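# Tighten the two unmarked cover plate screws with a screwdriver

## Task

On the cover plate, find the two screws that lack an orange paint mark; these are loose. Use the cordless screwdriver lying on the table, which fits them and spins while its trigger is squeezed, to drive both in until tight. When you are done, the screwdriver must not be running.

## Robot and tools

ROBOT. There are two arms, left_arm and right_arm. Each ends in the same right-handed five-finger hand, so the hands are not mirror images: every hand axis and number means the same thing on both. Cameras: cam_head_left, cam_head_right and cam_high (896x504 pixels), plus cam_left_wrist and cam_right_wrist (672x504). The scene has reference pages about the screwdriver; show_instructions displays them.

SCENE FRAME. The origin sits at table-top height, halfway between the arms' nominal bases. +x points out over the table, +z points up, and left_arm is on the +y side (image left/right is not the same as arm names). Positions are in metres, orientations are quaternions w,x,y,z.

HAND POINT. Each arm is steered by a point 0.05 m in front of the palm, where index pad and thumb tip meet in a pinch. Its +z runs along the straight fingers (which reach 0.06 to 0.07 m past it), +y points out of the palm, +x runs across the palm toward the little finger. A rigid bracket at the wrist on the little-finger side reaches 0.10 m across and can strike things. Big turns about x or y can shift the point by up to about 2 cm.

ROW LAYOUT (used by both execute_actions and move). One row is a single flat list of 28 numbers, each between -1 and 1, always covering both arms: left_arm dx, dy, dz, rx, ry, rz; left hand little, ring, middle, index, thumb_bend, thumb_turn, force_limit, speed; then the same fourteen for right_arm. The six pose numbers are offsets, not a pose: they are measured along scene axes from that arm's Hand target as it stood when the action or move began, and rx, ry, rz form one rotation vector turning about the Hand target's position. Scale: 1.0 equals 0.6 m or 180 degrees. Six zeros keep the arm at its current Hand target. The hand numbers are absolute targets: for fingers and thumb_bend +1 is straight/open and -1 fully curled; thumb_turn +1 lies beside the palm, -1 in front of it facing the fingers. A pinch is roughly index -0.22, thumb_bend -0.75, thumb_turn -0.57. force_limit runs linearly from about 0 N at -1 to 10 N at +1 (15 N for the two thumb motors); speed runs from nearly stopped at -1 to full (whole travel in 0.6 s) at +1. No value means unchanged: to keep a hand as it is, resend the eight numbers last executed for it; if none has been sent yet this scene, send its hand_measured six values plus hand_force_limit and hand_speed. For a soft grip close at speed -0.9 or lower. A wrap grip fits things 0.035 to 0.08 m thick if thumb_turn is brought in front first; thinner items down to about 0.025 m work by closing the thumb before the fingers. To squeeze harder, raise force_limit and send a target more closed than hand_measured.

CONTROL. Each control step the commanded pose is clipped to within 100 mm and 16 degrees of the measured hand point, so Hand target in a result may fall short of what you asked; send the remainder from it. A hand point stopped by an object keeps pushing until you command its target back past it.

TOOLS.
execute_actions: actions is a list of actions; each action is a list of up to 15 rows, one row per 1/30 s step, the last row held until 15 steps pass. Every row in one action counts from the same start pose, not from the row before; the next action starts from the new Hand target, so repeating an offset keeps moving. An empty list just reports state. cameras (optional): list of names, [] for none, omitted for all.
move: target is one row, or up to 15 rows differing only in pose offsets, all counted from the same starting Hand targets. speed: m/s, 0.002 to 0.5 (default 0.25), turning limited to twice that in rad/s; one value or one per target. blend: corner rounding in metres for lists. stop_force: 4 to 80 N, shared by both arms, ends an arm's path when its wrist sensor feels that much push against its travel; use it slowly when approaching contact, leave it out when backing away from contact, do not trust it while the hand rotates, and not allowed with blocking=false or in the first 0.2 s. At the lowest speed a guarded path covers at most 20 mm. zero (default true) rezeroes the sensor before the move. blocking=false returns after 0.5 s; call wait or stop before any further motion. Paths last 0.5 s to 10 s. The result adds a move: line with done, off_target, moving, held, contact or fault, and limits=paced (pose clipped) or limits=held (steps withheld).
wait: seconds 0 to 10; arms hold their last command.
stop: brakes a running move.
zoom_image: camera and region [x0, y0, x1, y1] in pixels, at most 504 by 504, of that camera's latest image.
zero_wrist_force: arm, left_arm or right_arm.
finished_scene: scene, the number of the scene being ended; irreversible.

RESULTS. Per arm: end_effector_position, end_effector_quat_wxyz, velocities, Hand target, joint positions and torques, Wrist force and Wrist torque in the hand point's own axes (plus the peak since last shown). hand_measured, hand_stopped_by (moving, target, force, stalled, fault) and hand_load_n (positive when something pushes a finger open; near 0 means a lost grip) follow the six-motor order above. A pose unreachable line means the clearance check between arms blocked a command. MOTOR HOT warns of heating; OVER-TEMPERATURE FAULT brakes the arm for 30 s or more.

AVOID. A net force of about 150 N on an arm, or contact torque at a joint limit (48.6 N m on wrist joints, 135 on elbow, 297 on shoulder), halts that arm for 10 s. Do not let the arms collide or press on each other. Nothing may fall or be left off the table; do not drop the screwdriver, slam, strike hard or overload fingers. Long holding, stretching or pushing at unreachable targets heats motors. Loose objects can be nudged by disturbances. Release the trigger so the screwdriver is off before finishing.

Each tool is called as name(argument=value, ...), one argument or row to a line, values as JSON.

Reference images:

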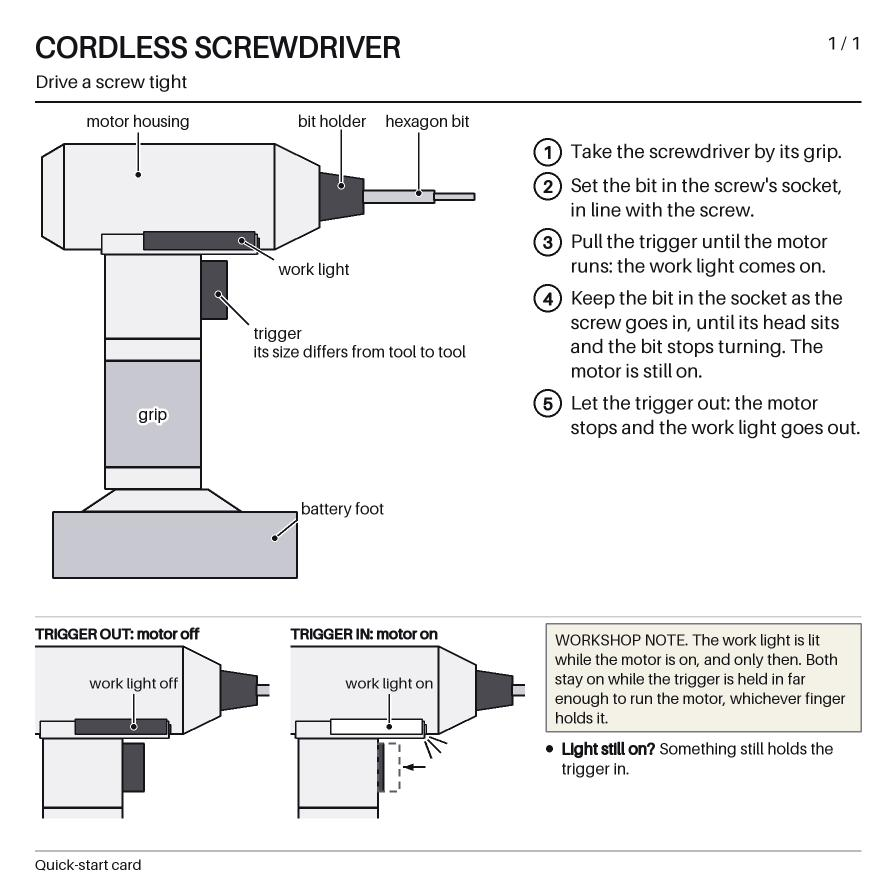

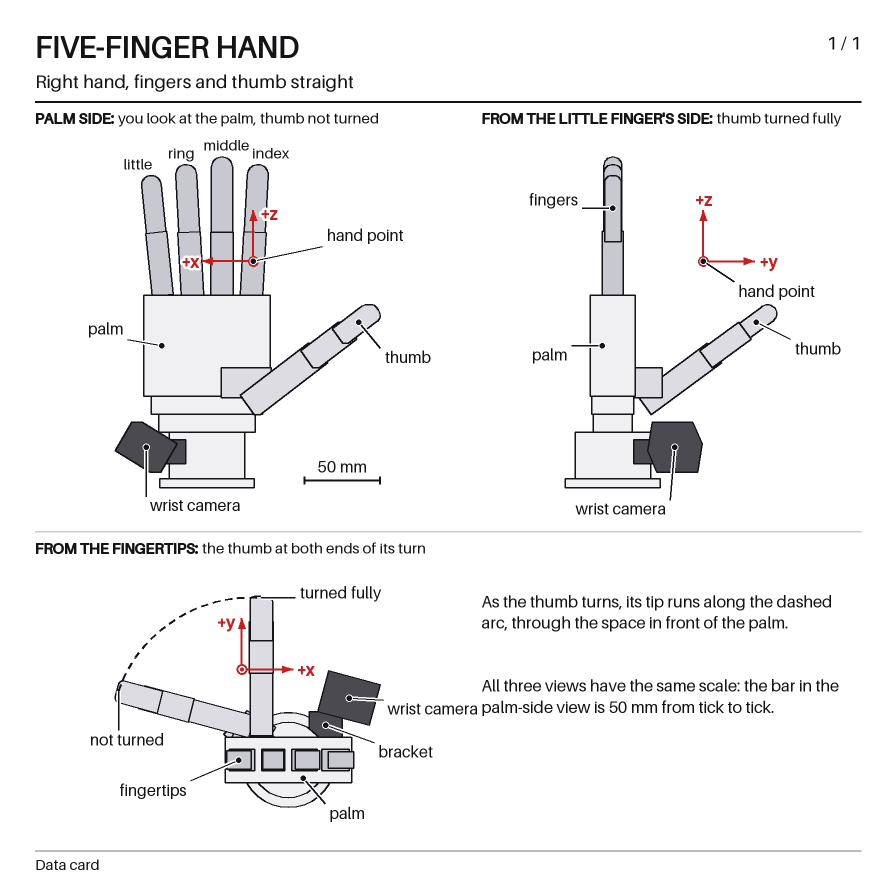

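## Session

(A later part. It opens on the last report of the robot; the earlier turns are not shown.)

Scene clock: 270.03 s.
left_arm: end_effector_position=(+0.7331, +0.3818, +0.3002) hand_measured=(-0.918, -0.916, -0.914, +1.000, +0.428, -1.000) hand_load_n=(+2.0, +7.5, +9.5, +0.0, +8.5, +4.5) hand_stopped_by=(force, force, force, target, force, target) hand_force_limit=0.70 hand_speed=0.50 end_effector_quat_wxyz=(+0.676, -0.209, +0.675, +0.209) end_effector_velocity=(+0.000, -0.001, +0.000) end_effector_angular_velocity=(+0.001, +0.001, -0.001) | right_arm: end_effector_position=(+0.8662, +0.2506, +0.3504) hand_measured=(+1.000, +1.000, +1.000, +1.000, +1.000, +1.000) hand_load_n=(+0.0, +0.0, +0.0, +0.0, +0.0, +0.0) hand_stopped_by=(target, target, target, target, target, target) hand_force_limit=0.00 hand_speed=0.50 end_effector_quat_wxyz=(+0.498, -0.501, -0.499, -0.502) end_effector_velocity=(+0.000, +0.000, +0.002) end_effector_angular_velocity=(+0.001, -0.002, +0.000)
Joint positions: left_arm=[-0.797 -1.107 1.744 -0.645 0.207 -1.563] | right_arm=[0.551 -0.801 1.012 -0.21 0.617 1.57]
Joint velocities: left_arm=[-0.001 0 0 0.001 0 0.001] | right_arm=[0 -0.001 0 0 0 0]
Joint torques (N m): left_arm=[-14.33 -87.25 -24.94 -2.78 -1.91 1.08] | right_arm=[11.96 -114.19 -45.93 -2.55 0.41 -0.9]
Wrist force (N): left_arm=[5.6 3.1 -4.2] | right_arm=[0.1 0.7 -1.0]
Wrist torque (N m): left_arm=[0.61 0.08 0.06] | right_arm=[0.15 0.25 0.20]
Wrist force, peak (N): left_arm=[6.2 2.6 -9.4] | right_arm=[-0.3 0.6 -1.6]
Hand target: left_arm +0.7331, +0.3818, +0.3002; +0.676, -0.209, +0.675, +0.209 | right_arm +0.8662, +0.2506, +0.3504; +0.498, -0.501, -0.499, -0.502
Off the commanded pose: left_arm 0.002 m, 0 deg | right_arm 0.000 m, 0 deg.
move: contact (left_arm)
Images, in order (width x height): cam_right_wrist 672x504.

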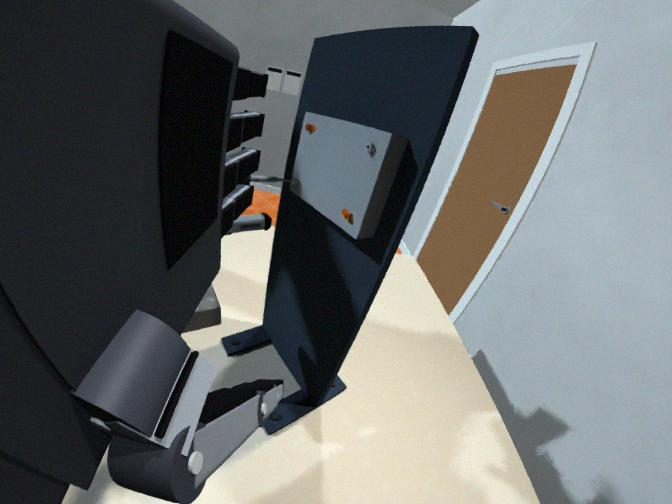

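move(
  target=[
    [-0.0027,-0.00196,0,0,0,0,-1,-1,-1,1,-1,-1,0.7,0.5,0,0,0,0,0,0,1,1,1,1,1,1,0,0.5],
    [-0.0027,-0.00196,-0.0047,0,0,0,-1,-1,-1,1,-1,-1,0.7,0.5,0,0,0,0,0,0,1,1,1,1,1,1,0,0.5],
  ],
  speed=0.02,
  cameras=[],
)

move(
  target=[0.0060,0.0044,0,0,0,0,-1,-1,-1,1,-1,-1,0.7,0.5,0,0,0,0,0,0,1,1,1,1,1,1,0,0.5],
  speed=0.004,
  stop_force=5,
  cameras=["cam_right_wrist"],
)

zoom_image(
  camera="cam_right_wrist",
  region=[266, 165, 301, 195],
)

Scene clock: 271.03 s.
left_arm: end_effector_position=(+0.7314, +0.3806, +0.2973) hand_measured=(-0.918, -0.916, -0.914, +1.000, +0.428, -1.000) hand_load_n=(+2.0, +7.5, +10.0, +0.0, +8.5, +5.0) hand_stopped_by=(force, force, force, target, force, target) hand_force_limit=0.70 hand_speed=0.50 end_effector_quat_wxyz=(+0.676, -0.209, +0.675, +0.209) end_effector_velocity=(+0.000, +0.000, +0.000) end_effector_angular_velocity=(+0.001, +0.001, +0.000) | right_arm: end_effector_position=(+0.8662, +0.2506, +0.3504) hand_measured=(+1.000, +1.000, +1.000, +1.000, +1.000, +1.000) hand_load_n=(+0.0, +0.0, +0.0, -0.5, +0.0, +0.0) hand_stopped_by=(target, target, target, target, target, target) hand_force_limit=0.00 hand_speed=0.50 end_effector_quat_wxyz=(+0.498, -0.501, -0.499, -0.502) end_effector_velocity=(+0.000, +0.000, -0.001) end_effector_angular_velocity=(+0.000, +0.001, +0.000)
Joint positions: left_arm=[-0.8 -1.106 1.748 -0.65 0.204 -1.563] | right_arm=[0.551 -0.801 1.012 -0.21 0.617 1.57]
Joint velocities: left_arm=[0 0 0 0.001 0 0.001] | right_arm=[0 0.001 0 0 0 0]
Joint torques (N m): left_arm=[8.22 -65.96 -27.39 -2.29 1.64 3.02] | right_arm=[11.66 -114.64 -46.7 -2.39 0.67 -0.92]
Wrist force (N): left_arm=[4.9 2.7 -1.1] | right_arm=[0.0 0.1 -1.3]
Wrist torque (N m): left_arm=[0.51 0.23 0.03] | right_arm=[0.07 0.27 0.18]
Wrist force, peak (N): left_arm=[5.4 2.7 -3.9] | right_arm=[-0.2 0.3 -1.7]
Hand target: left_arm +0.7315, +0.3807, +0.2974; +0.676, -0.209, +0.675, +0.209 | right_arm +0.8662, +0.2506, +0.3504; +0.498, -0.501, -0.499, -0.502
Off the commanded pose: left_arm 0.000 m, 0 deg | right_arm 0.000 m, 0 deg.
move: done
No camera images: "cameras" was empty.

Scene clock: 272.77 s.
left_arm: end_effector_position=(+0.7351, +0.3833, +0.2974) hand_measured=(-0.918, -0.916, -0.914, +1.000, +0.428, -1.000) hand_load_n=(+2.0, +7.0, +10.0, +0.0, +8.5, +5.0) hand_stopped_by=(force, force, force, target, force, target) hand_force_limit=0.70 hand_speed=0.50 end_effector_quat_wxyz=(+0.676, -0.209, +0.675, +0.209) end_effector_velocity=(+0.000, +0.000, +0.000) end_effector_angular_velocity=(+0.000, +0.000, +0.000) | right_arm: end_effector_position=(+0.8662, +0.2506, +0.3504) hand_measured=(+1.000, +1.000, +1.000, +1.000, +1.000, +1.000) hand_load_n=(+0.0, +0.0, +0.0, +0.0, +0.0, +0.0) hand_stopped_by=(target, target, target, target, target, target) hand_force_limit=0.00 hand_speed=0.50 end_effector_quat_wxyz=(+0.498, -0.501, -0.499, -0.502) end_effector_velocity=(+0.000, +0.000, -0.002) end_effector_angular_velocity=(-0.001, +0.001, +0.000)
Joint positions: left_arm=[-0.794 -1.103 1.744 -0.649 0.21 -1.563] | right_arm=[0.551 -0.801 1.012 -0.21 0.617 1.57]
Joint velocities: left_arm=[0 0 0 0 0 0] | right_arm=[0 0.002 0 -0.001 0 0]
Joint torques (N m): left_arm=[-7.3 -57.82 -46.15 2.14 -0.43 -3.04] | right_arm=[11.66 -114.53 -46.34 -2.46 0.32 -0.97]
Wrist force (N): left_arm=[5.3 3.0 -1.0] | right_arm=[-0.2 0.5 -1.4]
Wrist torque (N m): left_arm=[0.56 0.16 0.07] | right_arm=[0.14 0.31 0.18]
Wrist force, peak (N): left_arm=[5.8 2.8 -1.2] | right_arm=[-0.3 0.6 -1.7]
Hand target: left_arm +0.7351, +0.3833, +0.2974; +0.676, -0.209, +0.675, +0.209 | right_arm +0.8662, +0.2506, +0.3504; +0.498, -0.501, -0.499, -0.502
Off the commanded pose: left_arm 0.000 m, 0 deg | right_arm 0.000 m, 0 deg.
move: done
Images, in order (width x height): cam_right_wrist 672x504.

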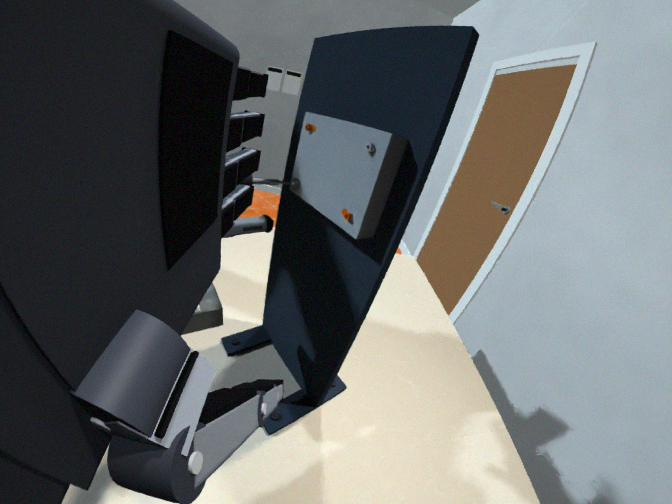

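Scaled by 14.400 from the camera's 672x504 image, which has a finer 960x720 frame.

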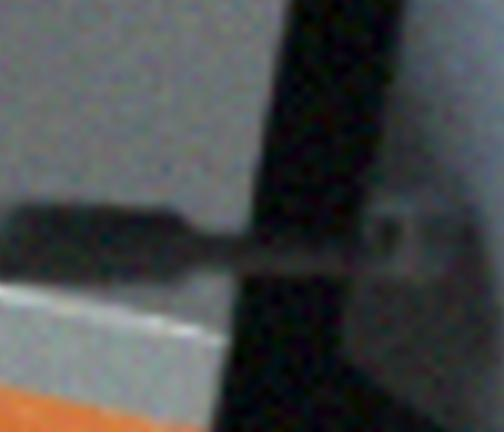

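move(
  target=[
    [-0.0070,-0.0051,0,0,0,0,-1,-1,-1,1,-1,-1,0.7,0.5,0,0,0,0,0,0,1,1,1,1,1,1,0,0.5],
    [-0.0028,-0.0109,0.0140,0,0,0,-1,-1,-1,1,-1,-1,0.7,0.5,0,0,0,0,0,0,1,1,1,1,1,1,0,0.5],
  ],
  speed=0.03,
  cameras=[],
)

move(
  target=[0.0060,0.0044,0,0,0,0,-1,-1,-1,1,-1,-1,0.7,0.5,0,0,0,0,0,0,1,1,1,1,1,1,0,0.5],
  speed=0.004,
  stop_force=5,
  cameras=["cam_right_wrist"],
)

zoom_image(
  camera="cam_right_wrist",
  region=[266, 165, 301, 195],
)

Scene clock: 273.97 s.
left_arm: end_effector_position=(+0.7334, +0.3767, +0.3060) hand_measured=(-0.918, -0.916, -0.914, +1.000, +0.428, -1.000) hand_load_n=(+2.0, +7.0, +10.0, +0.5, +8.5, +4.5) hand_stopped_by=(force, force, force, target, force, target) hand_force_limit=0.70 hand_speed=0.50 end_effector_quat_wxyz=(+0.676, -0.209, +0.675, +0.209) end_effector_velocity=(+0.000, +0.000, +0.000) end_effector_angular_velocity=(-0.002, -0.001, -0.001) | right_arm: end_effector_position=(+0.8662, +0.2506, +0.3504) hand_measured=(+1.000, +1.000, +1.000, +1.000, +1.000, +1.000) hand_load_n=(+0.0, +0.0, +0.5, +0.0, +0.0, +0.0) hand_stopped_by=(target, target, target, target, target, target) hand_force_limit=0.00 hand_speed=0.50 end_effector_quat_wxyz=(+0.498, -0.501, -0.499, -0.502) end_effector_velocity=(+0.000, +0.000, -0.002) end_effector_angular_velocity=(-0.002, +0.003, +0.000)
Joint positions: left_arm=[-0.802 -1.109 1.734 -0.634 0.202 -1.563] | right_arm=[0.551 -0.801 1.012 -0.21 0.617 1.57]
Joint velocities: left_arm=[0 0 0.001 0 0 -0.002] | right_arm=[0 0.001 0 0.002 0 0]
Joint torques (N m): left_arm=[-8.63 -67.7 -26.72 -2.68 -1.81 -3.21] | right_arm=[11.86 -114.18 -45.71 -2.55 0.52 -0.9]
Wrist force (N): left_arm=[5.3 2.8 -1.0] | right_arm=[-0.3 0.4 -1.3]
Wrist torque (N m): left_arm=[0.54 0.16 0.07] | right_arm=[0.12 0.31 0.16]
Wrist force, peak (N): left_arm=[6.1 3.3 -1.7] | right_arm=[0.0 0.4 -1.9]
Hand target: left_arm +0.7334, +0.3767, +0.3058; +0.676, -0.209, +0.675, +0.209 | right_arm +0.8662, +0.2506, +0.3504; +0.498, -0.501, -0.499, -0.502
Off the commanded pose: left_arm 0.000 m, 0 deg | right_arm 0.000 m, 0 deg.
move: done
No camera images: "cameras" was empty.

Scene clock: 275.70 s.
left_arm: end_effector_position=(+0.7370, +0.3794, +0.3058) hand_measured=(-0.918, -0.916, -0.914, +1.000, +0.428, -1.000) hand_load_n=(+2.5, +7.5, +10.0, +0.0, +8.5, +4.5) hand_stopped_by=(force, force, force, target, force, target) hand_force_limit=0.70 hand_speed=0.50 end_effector_quat_wxyz=(+0.676, -0.209, +0.675, +0.209) end_effector_velocity=(+0.000, -0.001, +0.000) end_effector_angular_velocity=(+0.000, +0.000, -0.001) | right_arm: end_effector_position=(+0.8662, +0.2506, +0.3504) hand_measured=(+1.000, +1.000, +1.000, +1.000, +1.000, +1.000) hand_load_n=(+0.0, +0.0, +0.0, +0.0, +0.0, +0.0) hand_stopped_by=(target, target, target, target, target, target) hand_force_limit=0.00 hand_speed=0.50 end_effector_quat_wxyz=(+0.498, -0.501, -0.499, -0.502) end_effector_velocity=(+0.000, +0.000, +0.000) end_effector_angular_velocity=(+0.001, -0.001, +0.000)
Joint positions: left_arm=[-0.796 -1.106 1.731 -0.632 0.208 -1.563] | right_arm=[0.551 -0.801 1.012 -0.21 0.617 1.57]
Joint velocities: left_arm=[-0.001 0 0 0 0 0] | right_arm=[0 0 0 -0.002 0 0]
Joint torques (N m): left_arm=[-6.26 -58.08 -43.96 2.07 -0.26 -3.12] | right_arm=[11.8 -114.75 -45.77 -2.6 0.69 -0.91]
Wrist force (N): left_arm=[3.7 3.2 -1.7] | right_arm=[-0.1 0.4 -1.3]
Wrist torque (N m): left_arm=[0.55 -0.02 0.02] | right_arm=[0.11 0.28 0.17]
Wrist force, peak (N): left_arm=[5.7 2.7 -1.1] | right_arm=[-0.2 0.8 -1.7]
Hand target: left_arm +0.7370, +0.3794, +0.3058; +0.676, -0.209, +0.675, +0.209 | right_arm +0.8662, +0.2506, +0.3504; +0.498, -0.501, -0.499, -0.502
Off the commanded pose: left_arm 0.000 m, 0 deg | right_arm 0.000 m, 0 deg.
move: done
Images, in order (width x height): cam_right_wrist 672x504.

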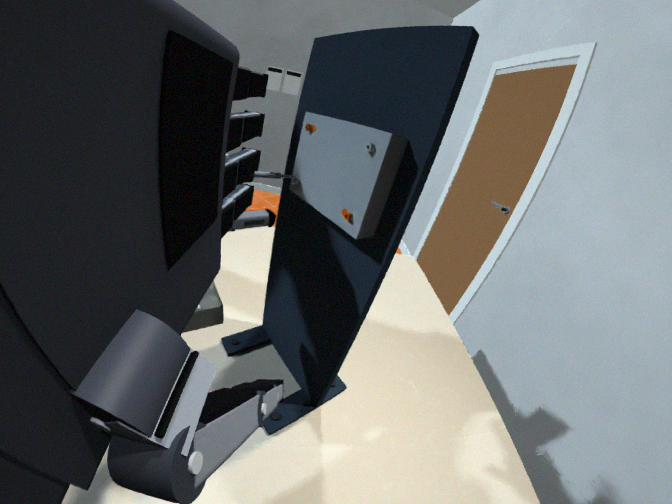

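Scaled by 14.400 from the camera's 672x504 image, which has a finer 960x720 frame.

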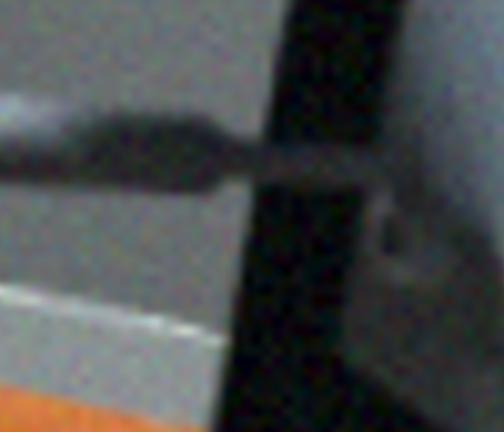

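move(
  target=[
    [-0.0054,-0.0039,0,0,0,0,-1,-1,-1,1,-1,-1,0.7,0.5,0,0,0,0,0,0,1,1,1,1,1,1,0,0.5],
    [-0.0054,-0.0039,-0.0075,0,0,0,-1,-1,-1,1,-1,-1,0.7,0.5,0,0,0,0,0,0,1,1,1,1,1,1,0,0.5],
  ],
  speed=0.03,
  cameras=[],
)

move(
  target=[0.0054,0.0039,0,0,0,0,-1,-1,-1,-1,-1,-1,0.7,0,0,0,0,0,0,0,1,1,1,1,1,1,0,0.5],
  speed=0.003,
  stop_force=7,
  cameras=["cam_right_wrist"],
)

zoom_image(
  camera="cam_right_wrist",
  region=[266, 165, 301, 195],
)

Scene clock: 277.07 s.
left_arm: end_effector_position=(+0.7337, +0.3770, +0.3011) hand_measured=(-0.918, -0.916, -0.914, +1.000, +0.428, -1.000) hand_load_n=(+2.0, +8.0, +10.5, +0.0, +8.0, +4.5) hand_stopped_by=(force, force, force, target, force, target) hand_force_limit=0.70 hand_speed=0.50 end_effector_quat_wxyz=(+0.676, -0.209, +0.675, +0.209) end_effector_velocity=(+0.000, -0.001, +0.000) end_effector_angular_velocity=(+0.002, +0.001, -0.001) | right_arm: end_effector_position=(+0.8662, +0.2506, +0.3504) hand_measured=(+1.000, +1.000, +1.000, +1.000, +1.000, +1.000) hand_load_n=(+0.0, +0.0, +0.0, -0.5, +0.0, +0.0) hand_stopped_by=(target, target, target, target, target, target) hand_force_limit=0.00 hand_speed=0.50 end_effector_quat_wxyz=(+0.498, -0.501, -0.499, -0.502) end_effector_velocity=(+0.000, +0.000, +0.001) end_effector_angular_velocity=(+0.000, +0.000, +0.000)
Joint positions: left_arm=[-0.801 -1.104 1.737 -0.641 0.203 -1.563] | right_arm=[0.551 -0.801 1.012 -0.21 0.617 1.57]
Joint velocities: left_arm=[-0.001 0.001 0 0 0.001 0.001] | right_arm=[0 -0.001 0 0.001 0 0]
Joint torques (N m): left_arm=[11.27 -78.17 -31.06 -0.5 2.33 2.44] | right_arm=[12.12 -114.72 -45.55 -2.48 0.63 -0.87]
Wrist force (N): left_arm=[5.3 2.9 -1.3] | right_arm=[-0.1 0.2 -1.2]
Wrist torque (N m): left_arm=[0.56 0.18 0.07] | right_arm=[0.08 0.27 0.17]
Wrist force, peak (N): left_arm=[5.6 3.1 -1.5] | right_arm=[-0.2 0.5 -1.7]
Hand target: left_arm +0.7337, +0.3770, +0.3013; +0.676, -0.209, +0.675, +0.209 | right_arm +0.8662, +0.2506, +0.3504; +0.498, -0.501, -0.499, -0.502
Off the commanded pose: left_arm 0.000 m, 0 deg | right_arm 0.000 m, 0 deg.
move: done
No camera images: "cameras" was empty.

Scene clock: 279.00 s.
left_arm: end_effector_position=(+0.7370, +0.3794, +0.3013) hand_measured=(-0.918, -0.916, -0.914, -0.880, +0.428, -1.000) hand_load_n=(+1.5, +7.0, +9.5, +9.0, +8.0, +5.5) hand_stopped_by=(force, force, force, force, force, target) hand_force_limit=0.70 hand_speed=0.00 end_effector_quat_wxyz=(+0.676, -0.209, +0.675, +0.209) end_effector_velocity=(+0.000, -0.001, +0.000) end_effector_angular_velocity=(+0.001, +0.001, -0.001) | right_arm: end_effector_position=(+0.8662, +0.2506, +0.3504) hand_measured=(+1.000, +1.000, +1.000, +1.000, +1.000, +1.000) hand_load_n=(+0.0, +0.0, +0.5, +0.0, +0.0, +0.0) hand_stopped_by=(target, target, target, target, target, target) hand_force_limit=0.00 hand_speed=0.50 end_effector_quat_wxyz=(+0.498, -0.501, -0.499, -0.502) end_effector_velocity=(+0.000, +0.000, +0.000) end_effector_angular_velocity=(+0.000, +0.000, +0.000)
Joint positions: left_arm=[-0.796 -1.102 1.734 -0.639 0.208 -1.563] | right_arm=[0.551 -0.801 1.012 -0.21 0.617 1.57]
Joint velocities: left_arm=[-0.001 0 0 0 0 0] | right_arm=[0 0 0 0.001 0 0]
Joint torques (N m): left_arm=[-6.93 -56.92 -47.68 2.16 0.63 -2.58] | right_arm=[12.05 -113.66 -45.18 -2.32 0.61 -0.96]
Wrist force (N): left_arm=[4.9 2.8 -1.7] | right_arm=[-0.1 0.1 -1.2]
Wrist torque (N m): left_arm=[0.53 0.22 0.03] | right_arm=[0.07 0.27 0.17]
Wrist force, peak (N): left_arm=[7.2 1.3 -6.0] | right_arm=[-0.1 0.6 -1.6]
Hand target: left_arm +0.7370, +0.3794, +0.3013; +0.676, -0.209, +0.675, +0.209 | right_arm +0.8662, +0.2506, +0.3504; +0.498, -0.501, -0.499, -0.502
Off the commanded pose: left_arm 0.000 m, 0 deg | right_arm 0.000 m, 0 deg.
move: done
Images, in order (width x height): cam_right_wrist 672x504.

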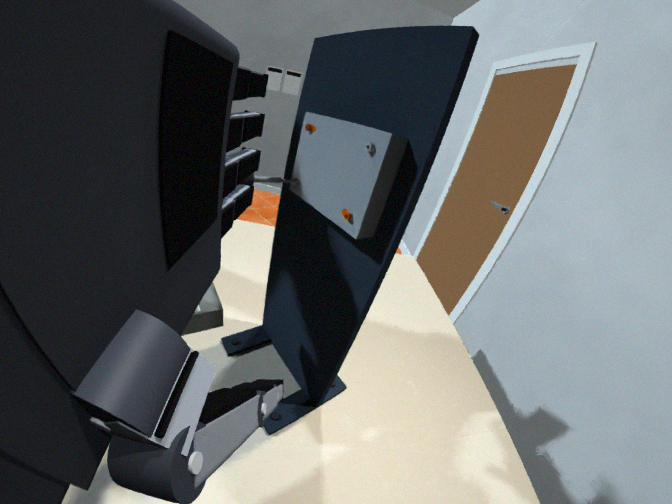

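Scaled by 14.400 from the camera's 672x504 image, which has a finer 960x720 frame.

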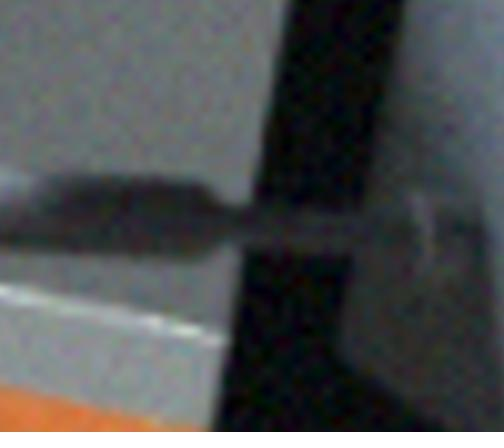

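move(
  target=[0.0054,0.0039,0,0,0,0,-1,-1,-1,-1,-1,-1,0.7,0,0,0,0,0,0,0,1,1,1,1,1,1,0,0.5],
  speed=0.002,
  stop_force=8,
  cameras=["cam_right_wrist"],
)

zoom_image(
  camera="cam_right_wrist",
  region=[266, 165, 301, 195],
)

Scene clock: 280.40 s.
left_arm: end_effector_position=(+0.7381, +0.3802, +0.3012) hand_measured=(-0.918, -0.916, -0.914, -0.880, +0.428, -1.000) hand_load_n=(+1.5, +6.5, +8.0, +9.0, +9.5, +3.5) hand_stopped_by=(force, force, force, force, force, target) hand_force_limit=0.70 hand_speed=0.00 end_effector_quat_wxyz=(+0.676, -0.209, +0.675, +0.209) end_effector_velocity=(+0.000, +0.000, +0.001) end_effector_angular_velocity=(+0.001, +0.001, -0.001) | right_arm: end_effector_position=(+0.8662, +0.2506, +0.3504) hand_measured=(+1.000, +1.000, +1.000, +1.000, +1.000, +1.000) hand_load_n=(+0.0, +0.0, +0.0, +0.5, +0.0, +0.0) hand_stopped_by=(target, target, target, target, target, target) hand_force_limit=0.00 hand_speed=0.50 end_effector_quat_wxyz=(+0.498, -0.501, -0.499, -0.502) end_effector_velocity=(+0.000, +0.000, -0.001) end_effector_angular_velocity=(-0.001, +0.001, +0.000)
Joint positions: left_arm=[-0.794 -1.101 1.732 -0.639 0.21 -1.563] | right_arm=[0.551 -0.801 1.012 -0.21 0.617 1.57]
Joint velocities: left_arm=[0 -0.001 0 0 0 0.001] | right_arm=[0 0.001 0 0 0 0]
Joint torques (N m): left_arm=[-9.68 -70.98 -43.7 0.41 -0.33 -2.4] | right_arm=[11.72 -113.45 -45.64 -2.31 0.65 -0.75]
Wrist force (N): left_arm=[6.9 4.6 -8.9] | right_arm=[0.1 0.6 -1.5]
Wrist torque (N m): left_arm=[0.35 0.19 -0.05] | right_arm=[0.16 0.25 0.19]
Wrist force, peak (N): left_arm=[8.8 4.1 -14.5] | right_arm=[-0.2 0.8 -1.6]
Hand target: left_arm +0.7381, +0.3802, +0.3012; +0.676, -0.209, +0.675, +0.209 | right_arm +0.8662, +0.2506, +0.3504; +0.498, -0.501, -0.499, -0.502
Off the commanded pose: left_arm 0.003 m, 0 deg | right_arm 0.000 m, 0 deg.
move: contact (left_arm)
Images, in order (width x height): cam_right_wrist 672x504.

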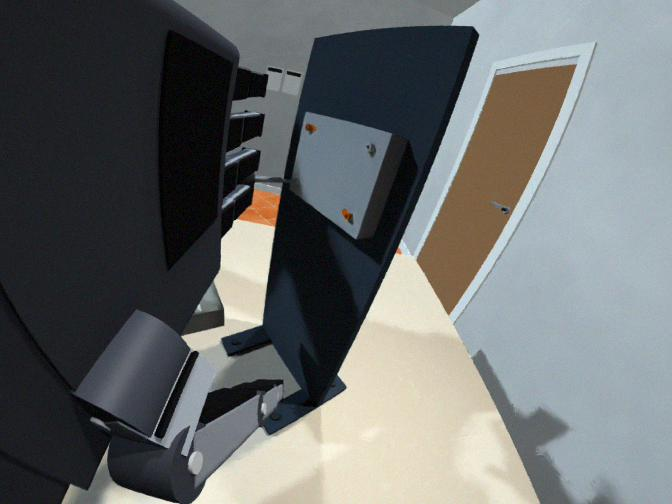

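Scaled by 14.400 from the camera's 672x504 image, which has a finer 960x720 frame.

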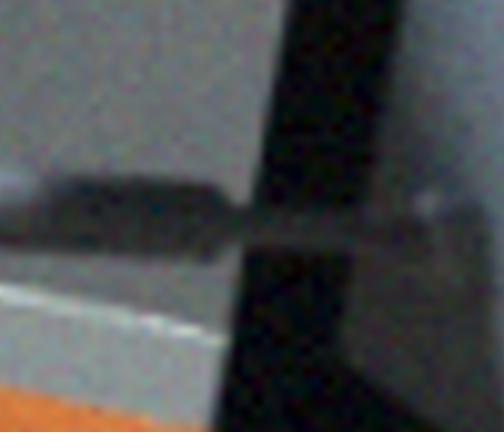

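move(
  target=[-0.0004,0.0005,-0.0006,0,0,0,-1,-1,-1,-1,-1,-1,0.7,0,0,0,0,0,0,0,1,1,1,1,1,1,0,0.5],
  speed=0.003,
  cameras=[],
)

move(
  target=[0.0054,0.0039,0,0,0,0,-1,-1,-1,-1,-1,-1,0.7,0,0,0,0,0,0,0,1,1,1,1,1,1,0,0.5],
  speed=0.002,
  stop_force=8,
  cameras=["cam_right_wrist"],
)

zoom_image(
  camera="cam_right_wrist",
  region=[266, 165, 301, 195],
)

Scene clock: 281.33 s.
left_arm: end_effector_position=(+0.7378, +0.3804, +0.3009) hand_measured=(-0.918, -0.916, -0.914, -0.880, +0.428, -1.000) hand_load_n=(+1.5, +7.0, +8.5, +8.5, +9.0, +4.0) hand_stopped_by=(force, force, force, force, force, target) hand_force_limit=0.70 hand_speed=0.00 end_effector_quat_wxyz=(+0.676, -0.209, +0.675, +0.209) end_effector_velocity=(+0.000, +0.000, +0.001) end_effector_angular_velocity=(+0.000, +0.000, -0.001) | right_arm: end_effector_position=(+0.8662, +0.2506, +0.3504) hand_measured=(+1.000, +1.000, +1.000, +1.000, +1.000, +1.000) hand_load_n=(+0.0, +0.0, +0.0, +0.0, +0.0, +0.0) hand_stopped_by=(target, target, target, target, target, target) hand_force_limit=0.00 hand_speed=0.50 end_effector_quat_wxyz=(+0.498, -0.501, -0.499, -0.502) end_effector_velocity=(+0.000, +0.000, +0.001) end_effector_angular_velocity=(+0.000, +0.000, +0.000)
Joint positions: left_arm=[-0.794 -1.101 1.733 -0.64 0.21 -1.563] | right_arm=[0.551 -0.801 1.012 -0.21 0.617 1.57]
Joint velocities: left_arm=[0 -0.001 0 0.001 0.001 0] | right_arm=[0 -0.001 0 0 0 0]
Joint torques (N m): left_arm=[10.69 -85.76 -26.52 -3.99 1.87 -2.86] | right_arm=[11.87 -113.69 -45.22 -2.34 0.38 -0.86]
Wrist force (N): left_arm=[3.9 2.7 -3.4] | right_arm=[-0.1 0.7 -1.3]
Wrist torque (N m): left_arm=[0.53 -0.04 0.00] | right_arm=[0.16 0.28 0.19]
Wrist force, peak (N): left_arm=[8.1 5.4 -11.5] | right_arm=[-0.3 0.5 -1.8]
Hand target: left_arm +0.7378, +0.3805, +0.3009; +0.676, -0.209, +0.675, +0.209 | right_arm +0.8662, +0.2506, +0.3504; +0.498, -0.501, -0.499, -0.502
Off the commanded pose: left_arm 0.000 m, 0 deg | right_arm 0.000 m, 0 deg.
move: done
No camera images: "cameras" was empty.

Scene clock: 282.47 s.
left_arm: end_effector_position=(+0.7380, +0.3807, +0.3009) hand_measured=(-0.918, -0.916, -0.914, -0.880, +0.428, -1.000) hand_load_n=(+1.0, +6.5, +7.5, +9.0, +10.0, +3.5) hand_stopped_by=(force, force, force, force, force, target) hand_force_limit=0.70 hand_speed=0.00 end_effector_quat_wxyz=(+0.676, -0.209, +0.675, +0.209) end_effector_velocity=(+0.000, -0.001, +0.000) end_effector_angular_velocity=(+0.000, +0.000, -0.002) | right_arm: end_effector_position=(+0.8662, +0.2506, +0.3504) hand_measured=(+1.000, +1.000, +1.000, +1.000, +1.000, +1.000) hand_load_n=(+0.0, +0.0, +0.0, +0.0, +0.0, +0.0) hand_stopped_by=(target, target, target, target, target, target) hand_force_limit=0.00 hand_speed=0.50 end_effector_quat_wxyz=(+0.498, -0.501, -0.499, -0.502) end_effector_velocity=(+0.000, +0.000, +0.001) end_effector_angular_velocity=(+0.000, +0.000, +0.001)
Joint positions: left_arm=[-0.793 -1.101 1.733 -0.64 0.21 -1.563] | right_arm=[0.551 -0.801 1.012 -0.21 0.617 1.57]
Joint velocities: left_arm=[-0.001 0 0 0 0.001 0.001] | right_arm=[0 0 0 0 -0.001 0]
Joint torques (N m): left_arm=[4.8 -79.33 -36.19 -0.04 -1.42 -2.2] | right_arm=[11.22 -113.7 -44.82 -2.41 0.8 -0.87]
Wrist force (N): left_arm=[6.7 4.4 -10.7] | right_arm=[-0.1 0.3 -1.3]
Wrist torque (N m): left_arm=[0.67 0.11 0.02] | right_arm=[0.10 0.28 0.18]
Wrist force, peak (N): left_arm=[8.2 2.9 -14.0] | right_arm=[-0.1 0.4 -1.6]
Hand target: left_arm +0.7380, +0.3807, +0.3009; +0.676, -0.209, +0.675, +0.209 | right_arm +0.8662, +0.2506, +0.3504; +0.498, -0.501, -0.499, -0.502
Off the commanded pose: left_arm 0.004 m, 0 deg | right_arm 0.000 m, 0 deg.
move: contact (left_arm)
Images, in order (width x height): cam_right_wrist 672x504.

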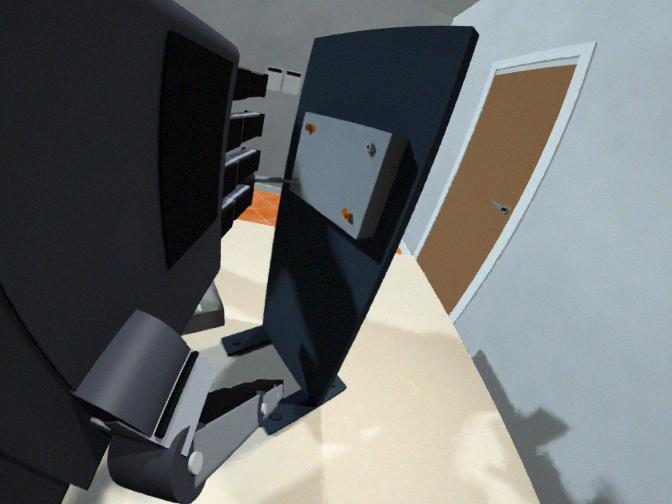

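Scaled by 14.400 from the camera's 672x504 image, which has a finer 960x720 frame.

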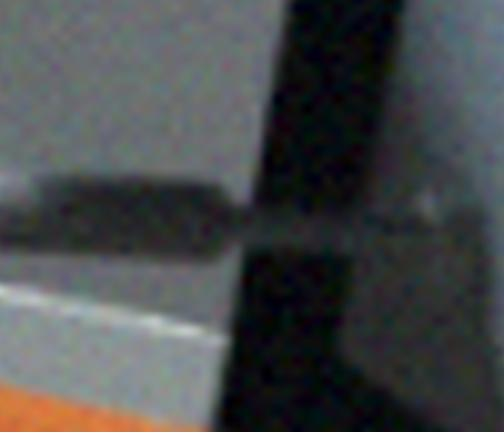

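move(
  target=[0.0051,0.0043,-0.0005,0,0,0,-1,-1,-1,-1,-1,-1,0.7,0,0,0,0,0,0,0,1,1,1,1,1,1,0,0.5],
  speed=0.002,
  stop_force=8,
  cameras=["cam_right_wrist"],
)

Scene clock: 284.07 s.
left_arm: end_effector_position=(+0.7385, +0.3812, +0.3008) hand_measured=(-0.918, -0.916, -0.914, -0.880, +0.428, -1.000) hand_load_n=(+1.5, +6.5, +8.0, +9.0, +10.5, +3.0) hand_stopped_by=(force, force, force, force, force, target) hand_force_limit=0.70 hand_speed=0.00 end_effector_quat_wxyz=(+0.676, -0.209, +0.675, +0.209) end_effector_velocity=(+0.000, +0.000, +0.000) end_effector_angular_velocity=(+0.001, +0.001, +0.001) | right_arm: end_effector_position=(+0.8662, +0.2506, +0.3504) hand_measured=(+1.000, +1.000, +1.000, +1.000, +1.000, +1.000) hand_load_n=(+0.0, +0.0, +0.0, +0.0, +0.0, +0.0) hand_stopped_by=(target, target, target, target, target, target) hand_force_limit=0.00 hand_speed=0.50 end_effector_quat_wxyz=(+0.498, -0.501, -0.499, -0.502) end_effector_velocity=(+0.000, +0.000, +0.001) end_effector_angular_velocity=(+0.000, +0.000, +0.000)
Joint positions: left_arm=[-0.793 -1.101 1.733 -0.64 0.211 -1.563] | right_arm=[0.551 -0.801 1.012 -0.21 0.617 1.57]
Joint velocities: left_arm=[0 0 0 0 -0.001 0.001] | right_arm=[0 -0.001 0 0 0 0]
Joint torques (N m): left_arm=[-3.64 -81.72 -32.39 -0.18 -0.53 -2.24] | right_arm=[11.6 -115.48 -45.04 -2.23 0.61 -0.86]
Wrist force (N): left_arm=[8.3 3.6 -20.6] | right_arm=[-0.2 0.8 -1.3]
Wrist torque (N m): left_arm=[1.05 -0.09 -0.71] | right_arm=[0.18 0.29 0.18]
Wrist force, peak (N): left_arm=[8.5 3.6 -20.8] | right_arm=[0.1 0.5 -1.8]
Hand target: left_arm +0.7384, +0.3812, +0.3008; +0.676, -0.209, +0.675, +0.209 | right_arm +0.8662, +0.2506, +0.3504; +0.498, -0.501, -0.499, -0.502
Off the commanded pose: left_arm 0.003 m, 0 deg | right_arm 0.000 m, 0 deg.
move: contact (left_arm)
Images, in order (width x height): cam_right_wrist 672x504.

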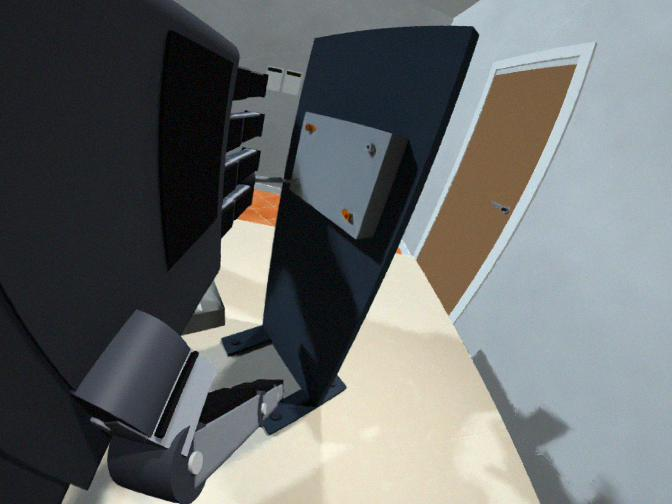

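wait(
  seconds=0.7,
  cameras=["cam_high"],
)

move(
  target=[0.0027,0.0019,-0.0005,0,0,0,-1,-1,-1,-1,-1,-1,0.7,0,0,0,0,0,0,0,1,1,1,1,1,1,0,0.5],
  speed=0.002,
  stop_force=6,
  cameras=["cam_right_wrist","cam_high"],
)

zoom_image(
  camera="cam_right_wrist",
  region=[256, 155, 311, 205],
)

Scene clock: 284.90 s.
left_arm: end_effector_position=(+0.7384, +0.3812, +0.3008) hand_measured=(-0.918, -0.916, -0.914, -0.880, +0.428, -1.000) hand_load_n=(+1.5, +6.5, +7.5, +8.5, +10.5, +3.0) hand_stopped_by=(force, force, force, force, force, target) hand_force_limit=0.70 hand_speed=0.00 end_effector_quat_wxyz=(+0.676, -0.209, +0.675, +0.209) end_effector_velocity=(+0.000, +0.000, +0.000) end_effector_angular_velocity=(+0.000, +0.000, -0.001) | right_arm: end_effector_position=(+0.8662, +0.2506, +0.3504) hand_measured=(+1.000, +1.000, +1.000, +1.000, +1.000, +1.000) hand_load_n=(+0.0, +0.0, +0.0, +0.0, +0.0, +0.0) hand_stopped_by=(target, target, target, target, target, target) hand_force_limit=0.00 hand_speed=0.50 end_effector_quat_wxyz=(+0.498, -0.501, -0.499, -0.502) end_effector_velocity=(+0.000, +0.000, +0.001) end_effector_angular_velocity=(+0.001, -0.001, +0.000)
Joint positions: left_arm=[-0.793 -1.101 1.733 -0.64 0.211 -1.563] | right_arm=[0.551 -0.801 1.012 -0.21 0.617 1.57]
Joint velocities: left_arm=[0 0 0 0 0.001 0] | right_arm=[0 0 0 0 0 0]
Joint torques (N m): left_arm=[-5.34 -91.64 -27.73 -3.07 -1.3 -2.39] | right_arm=[11.41 -114.6 -44.7 -2.26 0.58 -0.81]
Wrist force (N): left_arm=[6.5 3.5 -17.0] | right_arm=[0.1 0.1 -1.1]
Wrist torque (N m): left_arm=[0.88 -0.10 -0.78] | right_arm=[0.06 0.25 0.18]
Wrist force, peak (N): left_arm=[8.4 3.0 -20.8] | right_arm=[-0.3 0.5 -1.6]
Hand target: left_arm +0.7384, +0.3812, +0.3008; +0.676, -0.209, +0.675, +0.209 | right_arm +0.8662, +0.2506, +0.3504; +0.498, -0.501, -0.499, -0.502
Off the commanded pose: left_arm 0.003 m, 0 deg | right_arm 0.000 m, 0 deg.
wait: 0.70 s; at rest by 0.03 s
Images, in order (width x height): cam_high 896x504.

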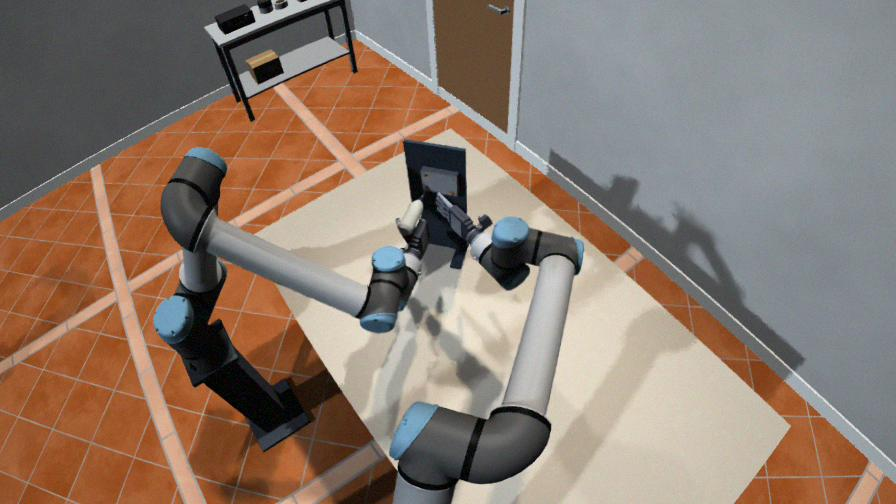

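Scene clock: 285.63 s.
left_arm: end_effector_position=(+0.7385, +0.3813, +0.3008) hand_measured=(-0.918, -0.916, -0.914, -0.880, +0.428, -1.000) hand_load_n=(+1.5, +6.5, +7.5, +8.5, +10.5, +2.5) hand_stopped_by=(force, force, force, force, force, target) hand_force_limit=0.70 hand_speed=0.00 end_effector_quat_wxyz=(+0.676, -0.209, +0.675, +0.209) end_effector_velocity=(+0.000, -0.001, -0.001) end_effector_angular_velocity=(+0.000, +0.000, -0.001) | right_arm: end_effector_position=(+0.8662, +0.2506, +0.3504) hand_measured=(+1.000, +1.000, +1.000, +1.000, +1.000, +1.000) hand_load_n=(+0.0, +0.0, +0.0, +0.0, +0.0, +0.0) hand_stopped_by=(target, target, target, target, target, target) hand_force_limit=0.00 hand_speed=0.50 end_effector_quat_wxyz=(+0.498, -0.501, -0.499, -0.502) end_effector_velocity=(+0.000, +0.000, -0.001) end_effector_angular_velocity=(-0.001, +0.002, +0.000)
Joint positions: left_arm=[-0.792 -1.101 1.733 -0.64 0.212 -1.563] | right_arm=[0.551 -0.801 1.012 -0.21 0.617 1.57]
Joint velocities: left_arm=[-0.001 0.001 0 0 0 0] | right_arm=[0 0.001 0 0.002 0 0]
Joint torques (N m): left_arm=[3.29 -78.08 -43.83 -3.12 -1.32 -2.34] | right_arm=[11.09 -113.24 -44.99 -2.22 0.77 -0.79]
Wrist force (N): left_arm=[10.1 2.8 -25.2] | right_arm=[-0.3 0.2 -1.2]
Wrist torque (N m): left_arm=[1.17 -0.06 -0.65] | right_arm=[0.09 0.32 0.16]
Wrist force, peak (N): left_arm=[10.7 2.6 -26.7] | right_arm=[-0.3 0.0 -1.7]
Hand target: left_arm +0.7385, +0.3813, +0.3008; +0.676, -0.209, +0.675, +0.209 | right_arm +0.8662, +0.2506, +0.3504; +0.498, -0.501, -0.499, -0.502
Off the commanded pose: left_arm 0.002 m, 0 deg | right_arm 0.000 m, 0 deg.
move: contact (left_arm)
Images, in order (width x height): cam_high 896x504, cam_right_wrist 672x504.

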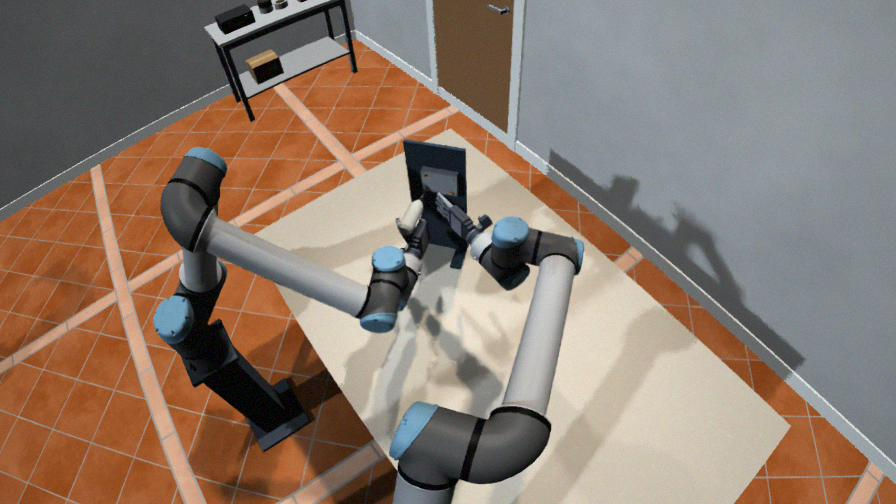

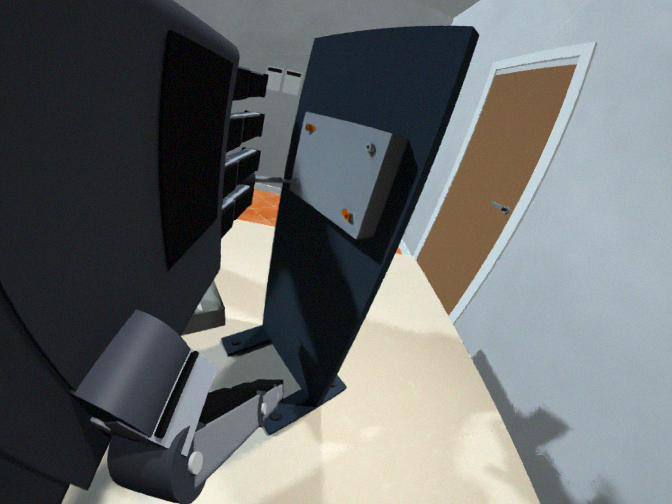

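Scaled by 9.164 from the camera's 672x504 image, which has a finer 960x720 frame.

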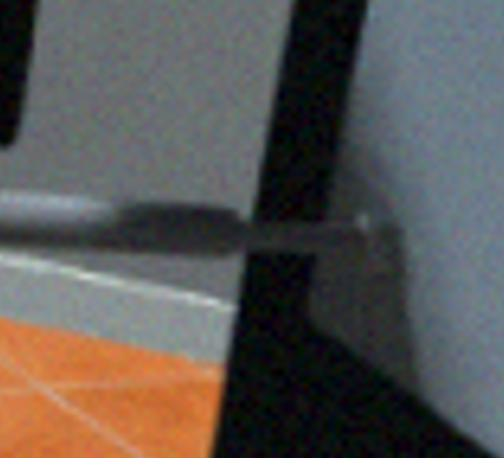

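move(
  target=[0,0,0,0,0,0,-1,-1,-1,1,-1,-1,0.7,0.5,0,0,0,0,0,0,1,1,1,1,1,1,0,0.5],
  cameras=[],
)

move(
  target=[-0.054,-0.039,0,0,0,0,-1,-1,-1,1,-1,-1,0.7,0.5,0,0,0,0,0,0,1,1,1,1,1,1,0,0.5],
  speed=0.05,
  cameras=["cam_right_wrist","cam_high"],
)

zoom_image(
  camera="cam_right_wrist",
  region=[256, 155, 311, 205],
)

zoom_image(
  camera="cam_right_wrist",
  region=[290, 100, 420, 250],
)

Scene clock: 286.83 s.
left_arm: end_effector_position=(+0.7385, +0.3813, +0.3008) hand_measured=(-0.918, -0.916, -0.914, +1.000, +0.428, -1.000) hand_load_n=(+2.0, +6.5, +9.0, +0.0, +9.5, +4.5) hand_stopped_by=(force, force, force, target, force, target) hand_force_limit=0.70 hand_speed=0.50 end_effector_quat_wxyz=(+0.676, -0.209, +0.675, +0.209) end_effector_velocity=(+0.000, +0.000, +0.000) end_effector_angular_velocity=(-0.002, -0.002, +0.001) | right_arm: end_effector_position=(+0.8662, +0.2506, +0.3504) hand_measured=(+1.000, +1.000, +1.000, +1.000, +1.000, +1.000) hand_load_n=(+0.0, +0.0, +0.0, +0.0, +0.0, +0.0) hand_stopped_by=(target, target, target, target, target, target) hand_force_limit=0.00 hand_speed=0.50 end_effector_quat_wxyz=(+0.498, -0.501, -0.499, -0.502) end_effector_velocity=(+0.000, +0.000, +0.002) end_effector_angular_velocity=(+0.001, -0.002, +0.000)
Joint positions: left_arm=[-0.792 -1.101 1.733 -0.64 0.212 -1.563] | right_arm=[0.551 -0.801 1.012 -0.21 0.617 1.57]
Joint velocities: left_arm=[0 0 0 0 -0.001 -0.002] | right_arm=[0 -0.001 0 -0.001 0 0]
Joint torques (N m): left_arm=[-3.44 -87.83 -45.75 -4.05 -1.5 -1.76] | right_arm=[11.47 -113.07 -44.68 -2.16 0.65 -0.79]
Wrist force (N): left_arm=[4.5 0.4 -1.6] | right_arm=[-0.2 0.2 -1.6]
Wrist torque (N m): left_arm=[0.69 0.18 0.09] | right_arm=[0.10 0.31 0.16]
Wrist force, peak (N): left_arm=[10.2 2.8 -25.6] | right_arm=[-0.2 0.5 -1.8]
Hand target: left_arm +0.7385, +0.3813, +0.3008; +0.676, -0.209, +0.675, +0.209 | right_arm +0.8662, +0.2506, +0.3504; +0.498, -0.501, -0.499, -0.502
Off the commanded pose: left_arm 0.000 m, 0 deg | right_arm 0.000 m, 0 deg.
move: done
No camera images: "cameras" was empty.

Scene clock: 287.90 s.
left_arm: end_effector_position=(+0.7058, +0.3579, +0.3008) hand_measured=(-0.918, -0.916, -0.914, +1.000, +0.428, -1.000) hand_load_n=(+1.5, +7.0, +10.0, +0.0, +8.5, +5.0) hand_stopped_by=(force, force, force, target, force, target) hand_force_limit=0.70 hand_speed=0.50 end_effector_quat_wxyz=(+0.676, -0.209, +0.675, +0.209) end_effector_velocity=(+0.002, +0.002, +0.000) end_effector_angular_velocity=(-0.001, -0.001, -0.002) | right_arm: end_effector_position=(+0.8662, +0.2506, +0.3504) hand_measured=(+1.000, +1.000, +1.000, +1.000, +1.000, +1.000) hand_load_n=(+0.0, +0.0, +0.0, +0.0, +0.0, +0.0) hand_stopped_by=(target, target, target, target, target, target) hand_force_limit=0.00 hand_speed=0.50 end_effector_quat_wxyz=(+0.498, -0.501, -0.499, -0.502) end_effector_velocity=(+0.000, +0.000, +0.001) end_effector_angular_velocity=(+0.000, +0.000, +0.000)
Joint positions: left_arm=[-0.847 -1.123 1.768 -0.655 0.157 -1.561] | right_arm=[0.551 -0.801 1.012 -0.21 0.617 1.57]
Joint velocities: left_arm=[0.004 0.001 0 -0.001 0.005 -0.001] | right_arm=[0 0 0 0 0 0]
Joint torques (N m): left_arm=[6.34 -59.71 -47.24 -3.9 2.47 4.15] | right_arm=[10.82 -114.51 -44.67 -2.16 0.58 -0.77]
Wrist force (N): left_arm=[5.2 2.8 -1.5] | right_arm=[-0.1 0.6 -1.4]
Wrist torque (N m): left_arm=[0.55 0.20 0.05] | right_arm=[0.15 0.29 0.18]
Wrist force, peak (N): left_arm=[5.3 3.1 -2.2] | right_arm=[-0.1 0.7 -1.7]
Hand target: left_arm +0.7060, +0.3579, +0.3008; +0.676, -0.209, +0.675, +0.209 | right_arm +0.8662, +0.2506, +0.3504; +0.498, -0.501, -0.499, -0.502
Off the commanded pose: left_arm 0.000 m, 0 deg | right_arm 0.000 m, 0 deg.
move: done
Images, in order (width x height): cam_high 896x504, cam_right_wrist 672x504.

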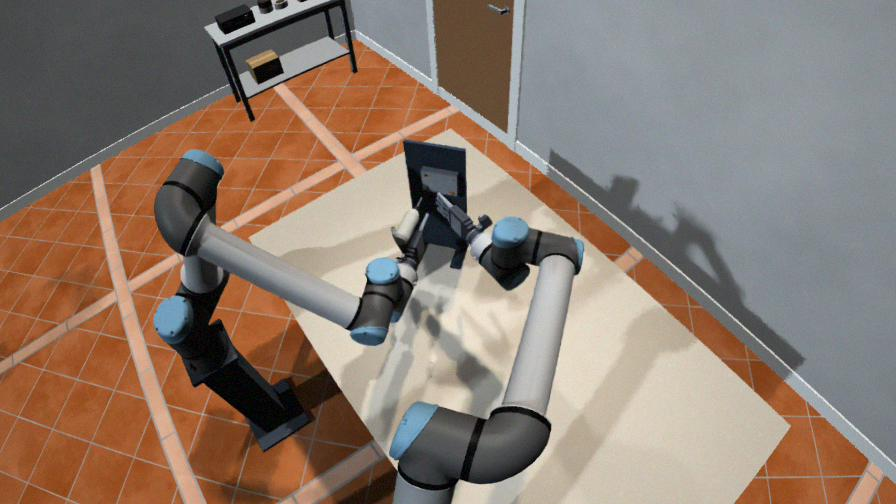

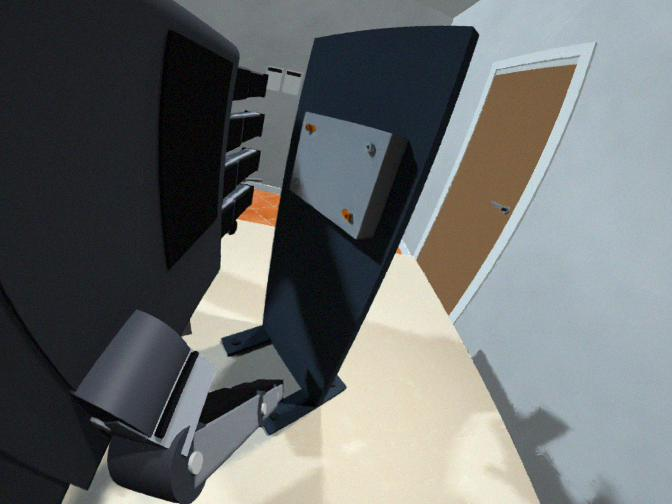

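Scaled by 9.164 from the camera's 672x504 image, which has a finer 960x720 frame.

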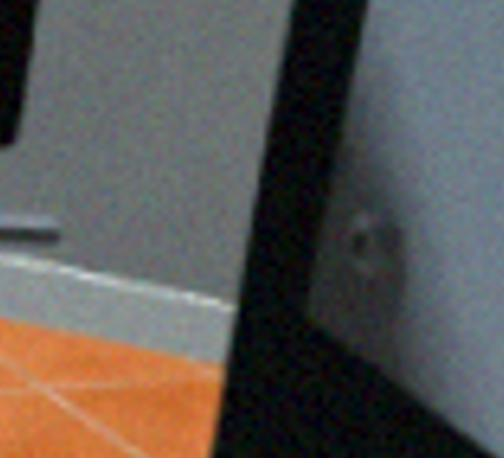

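Scaled by 3.360 from the camera's 672x504 image, which has a finer 960x720 frame.

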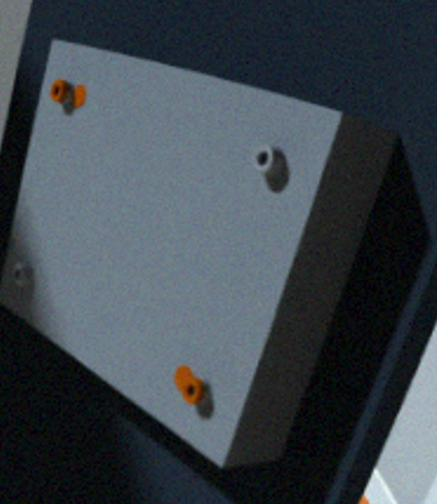

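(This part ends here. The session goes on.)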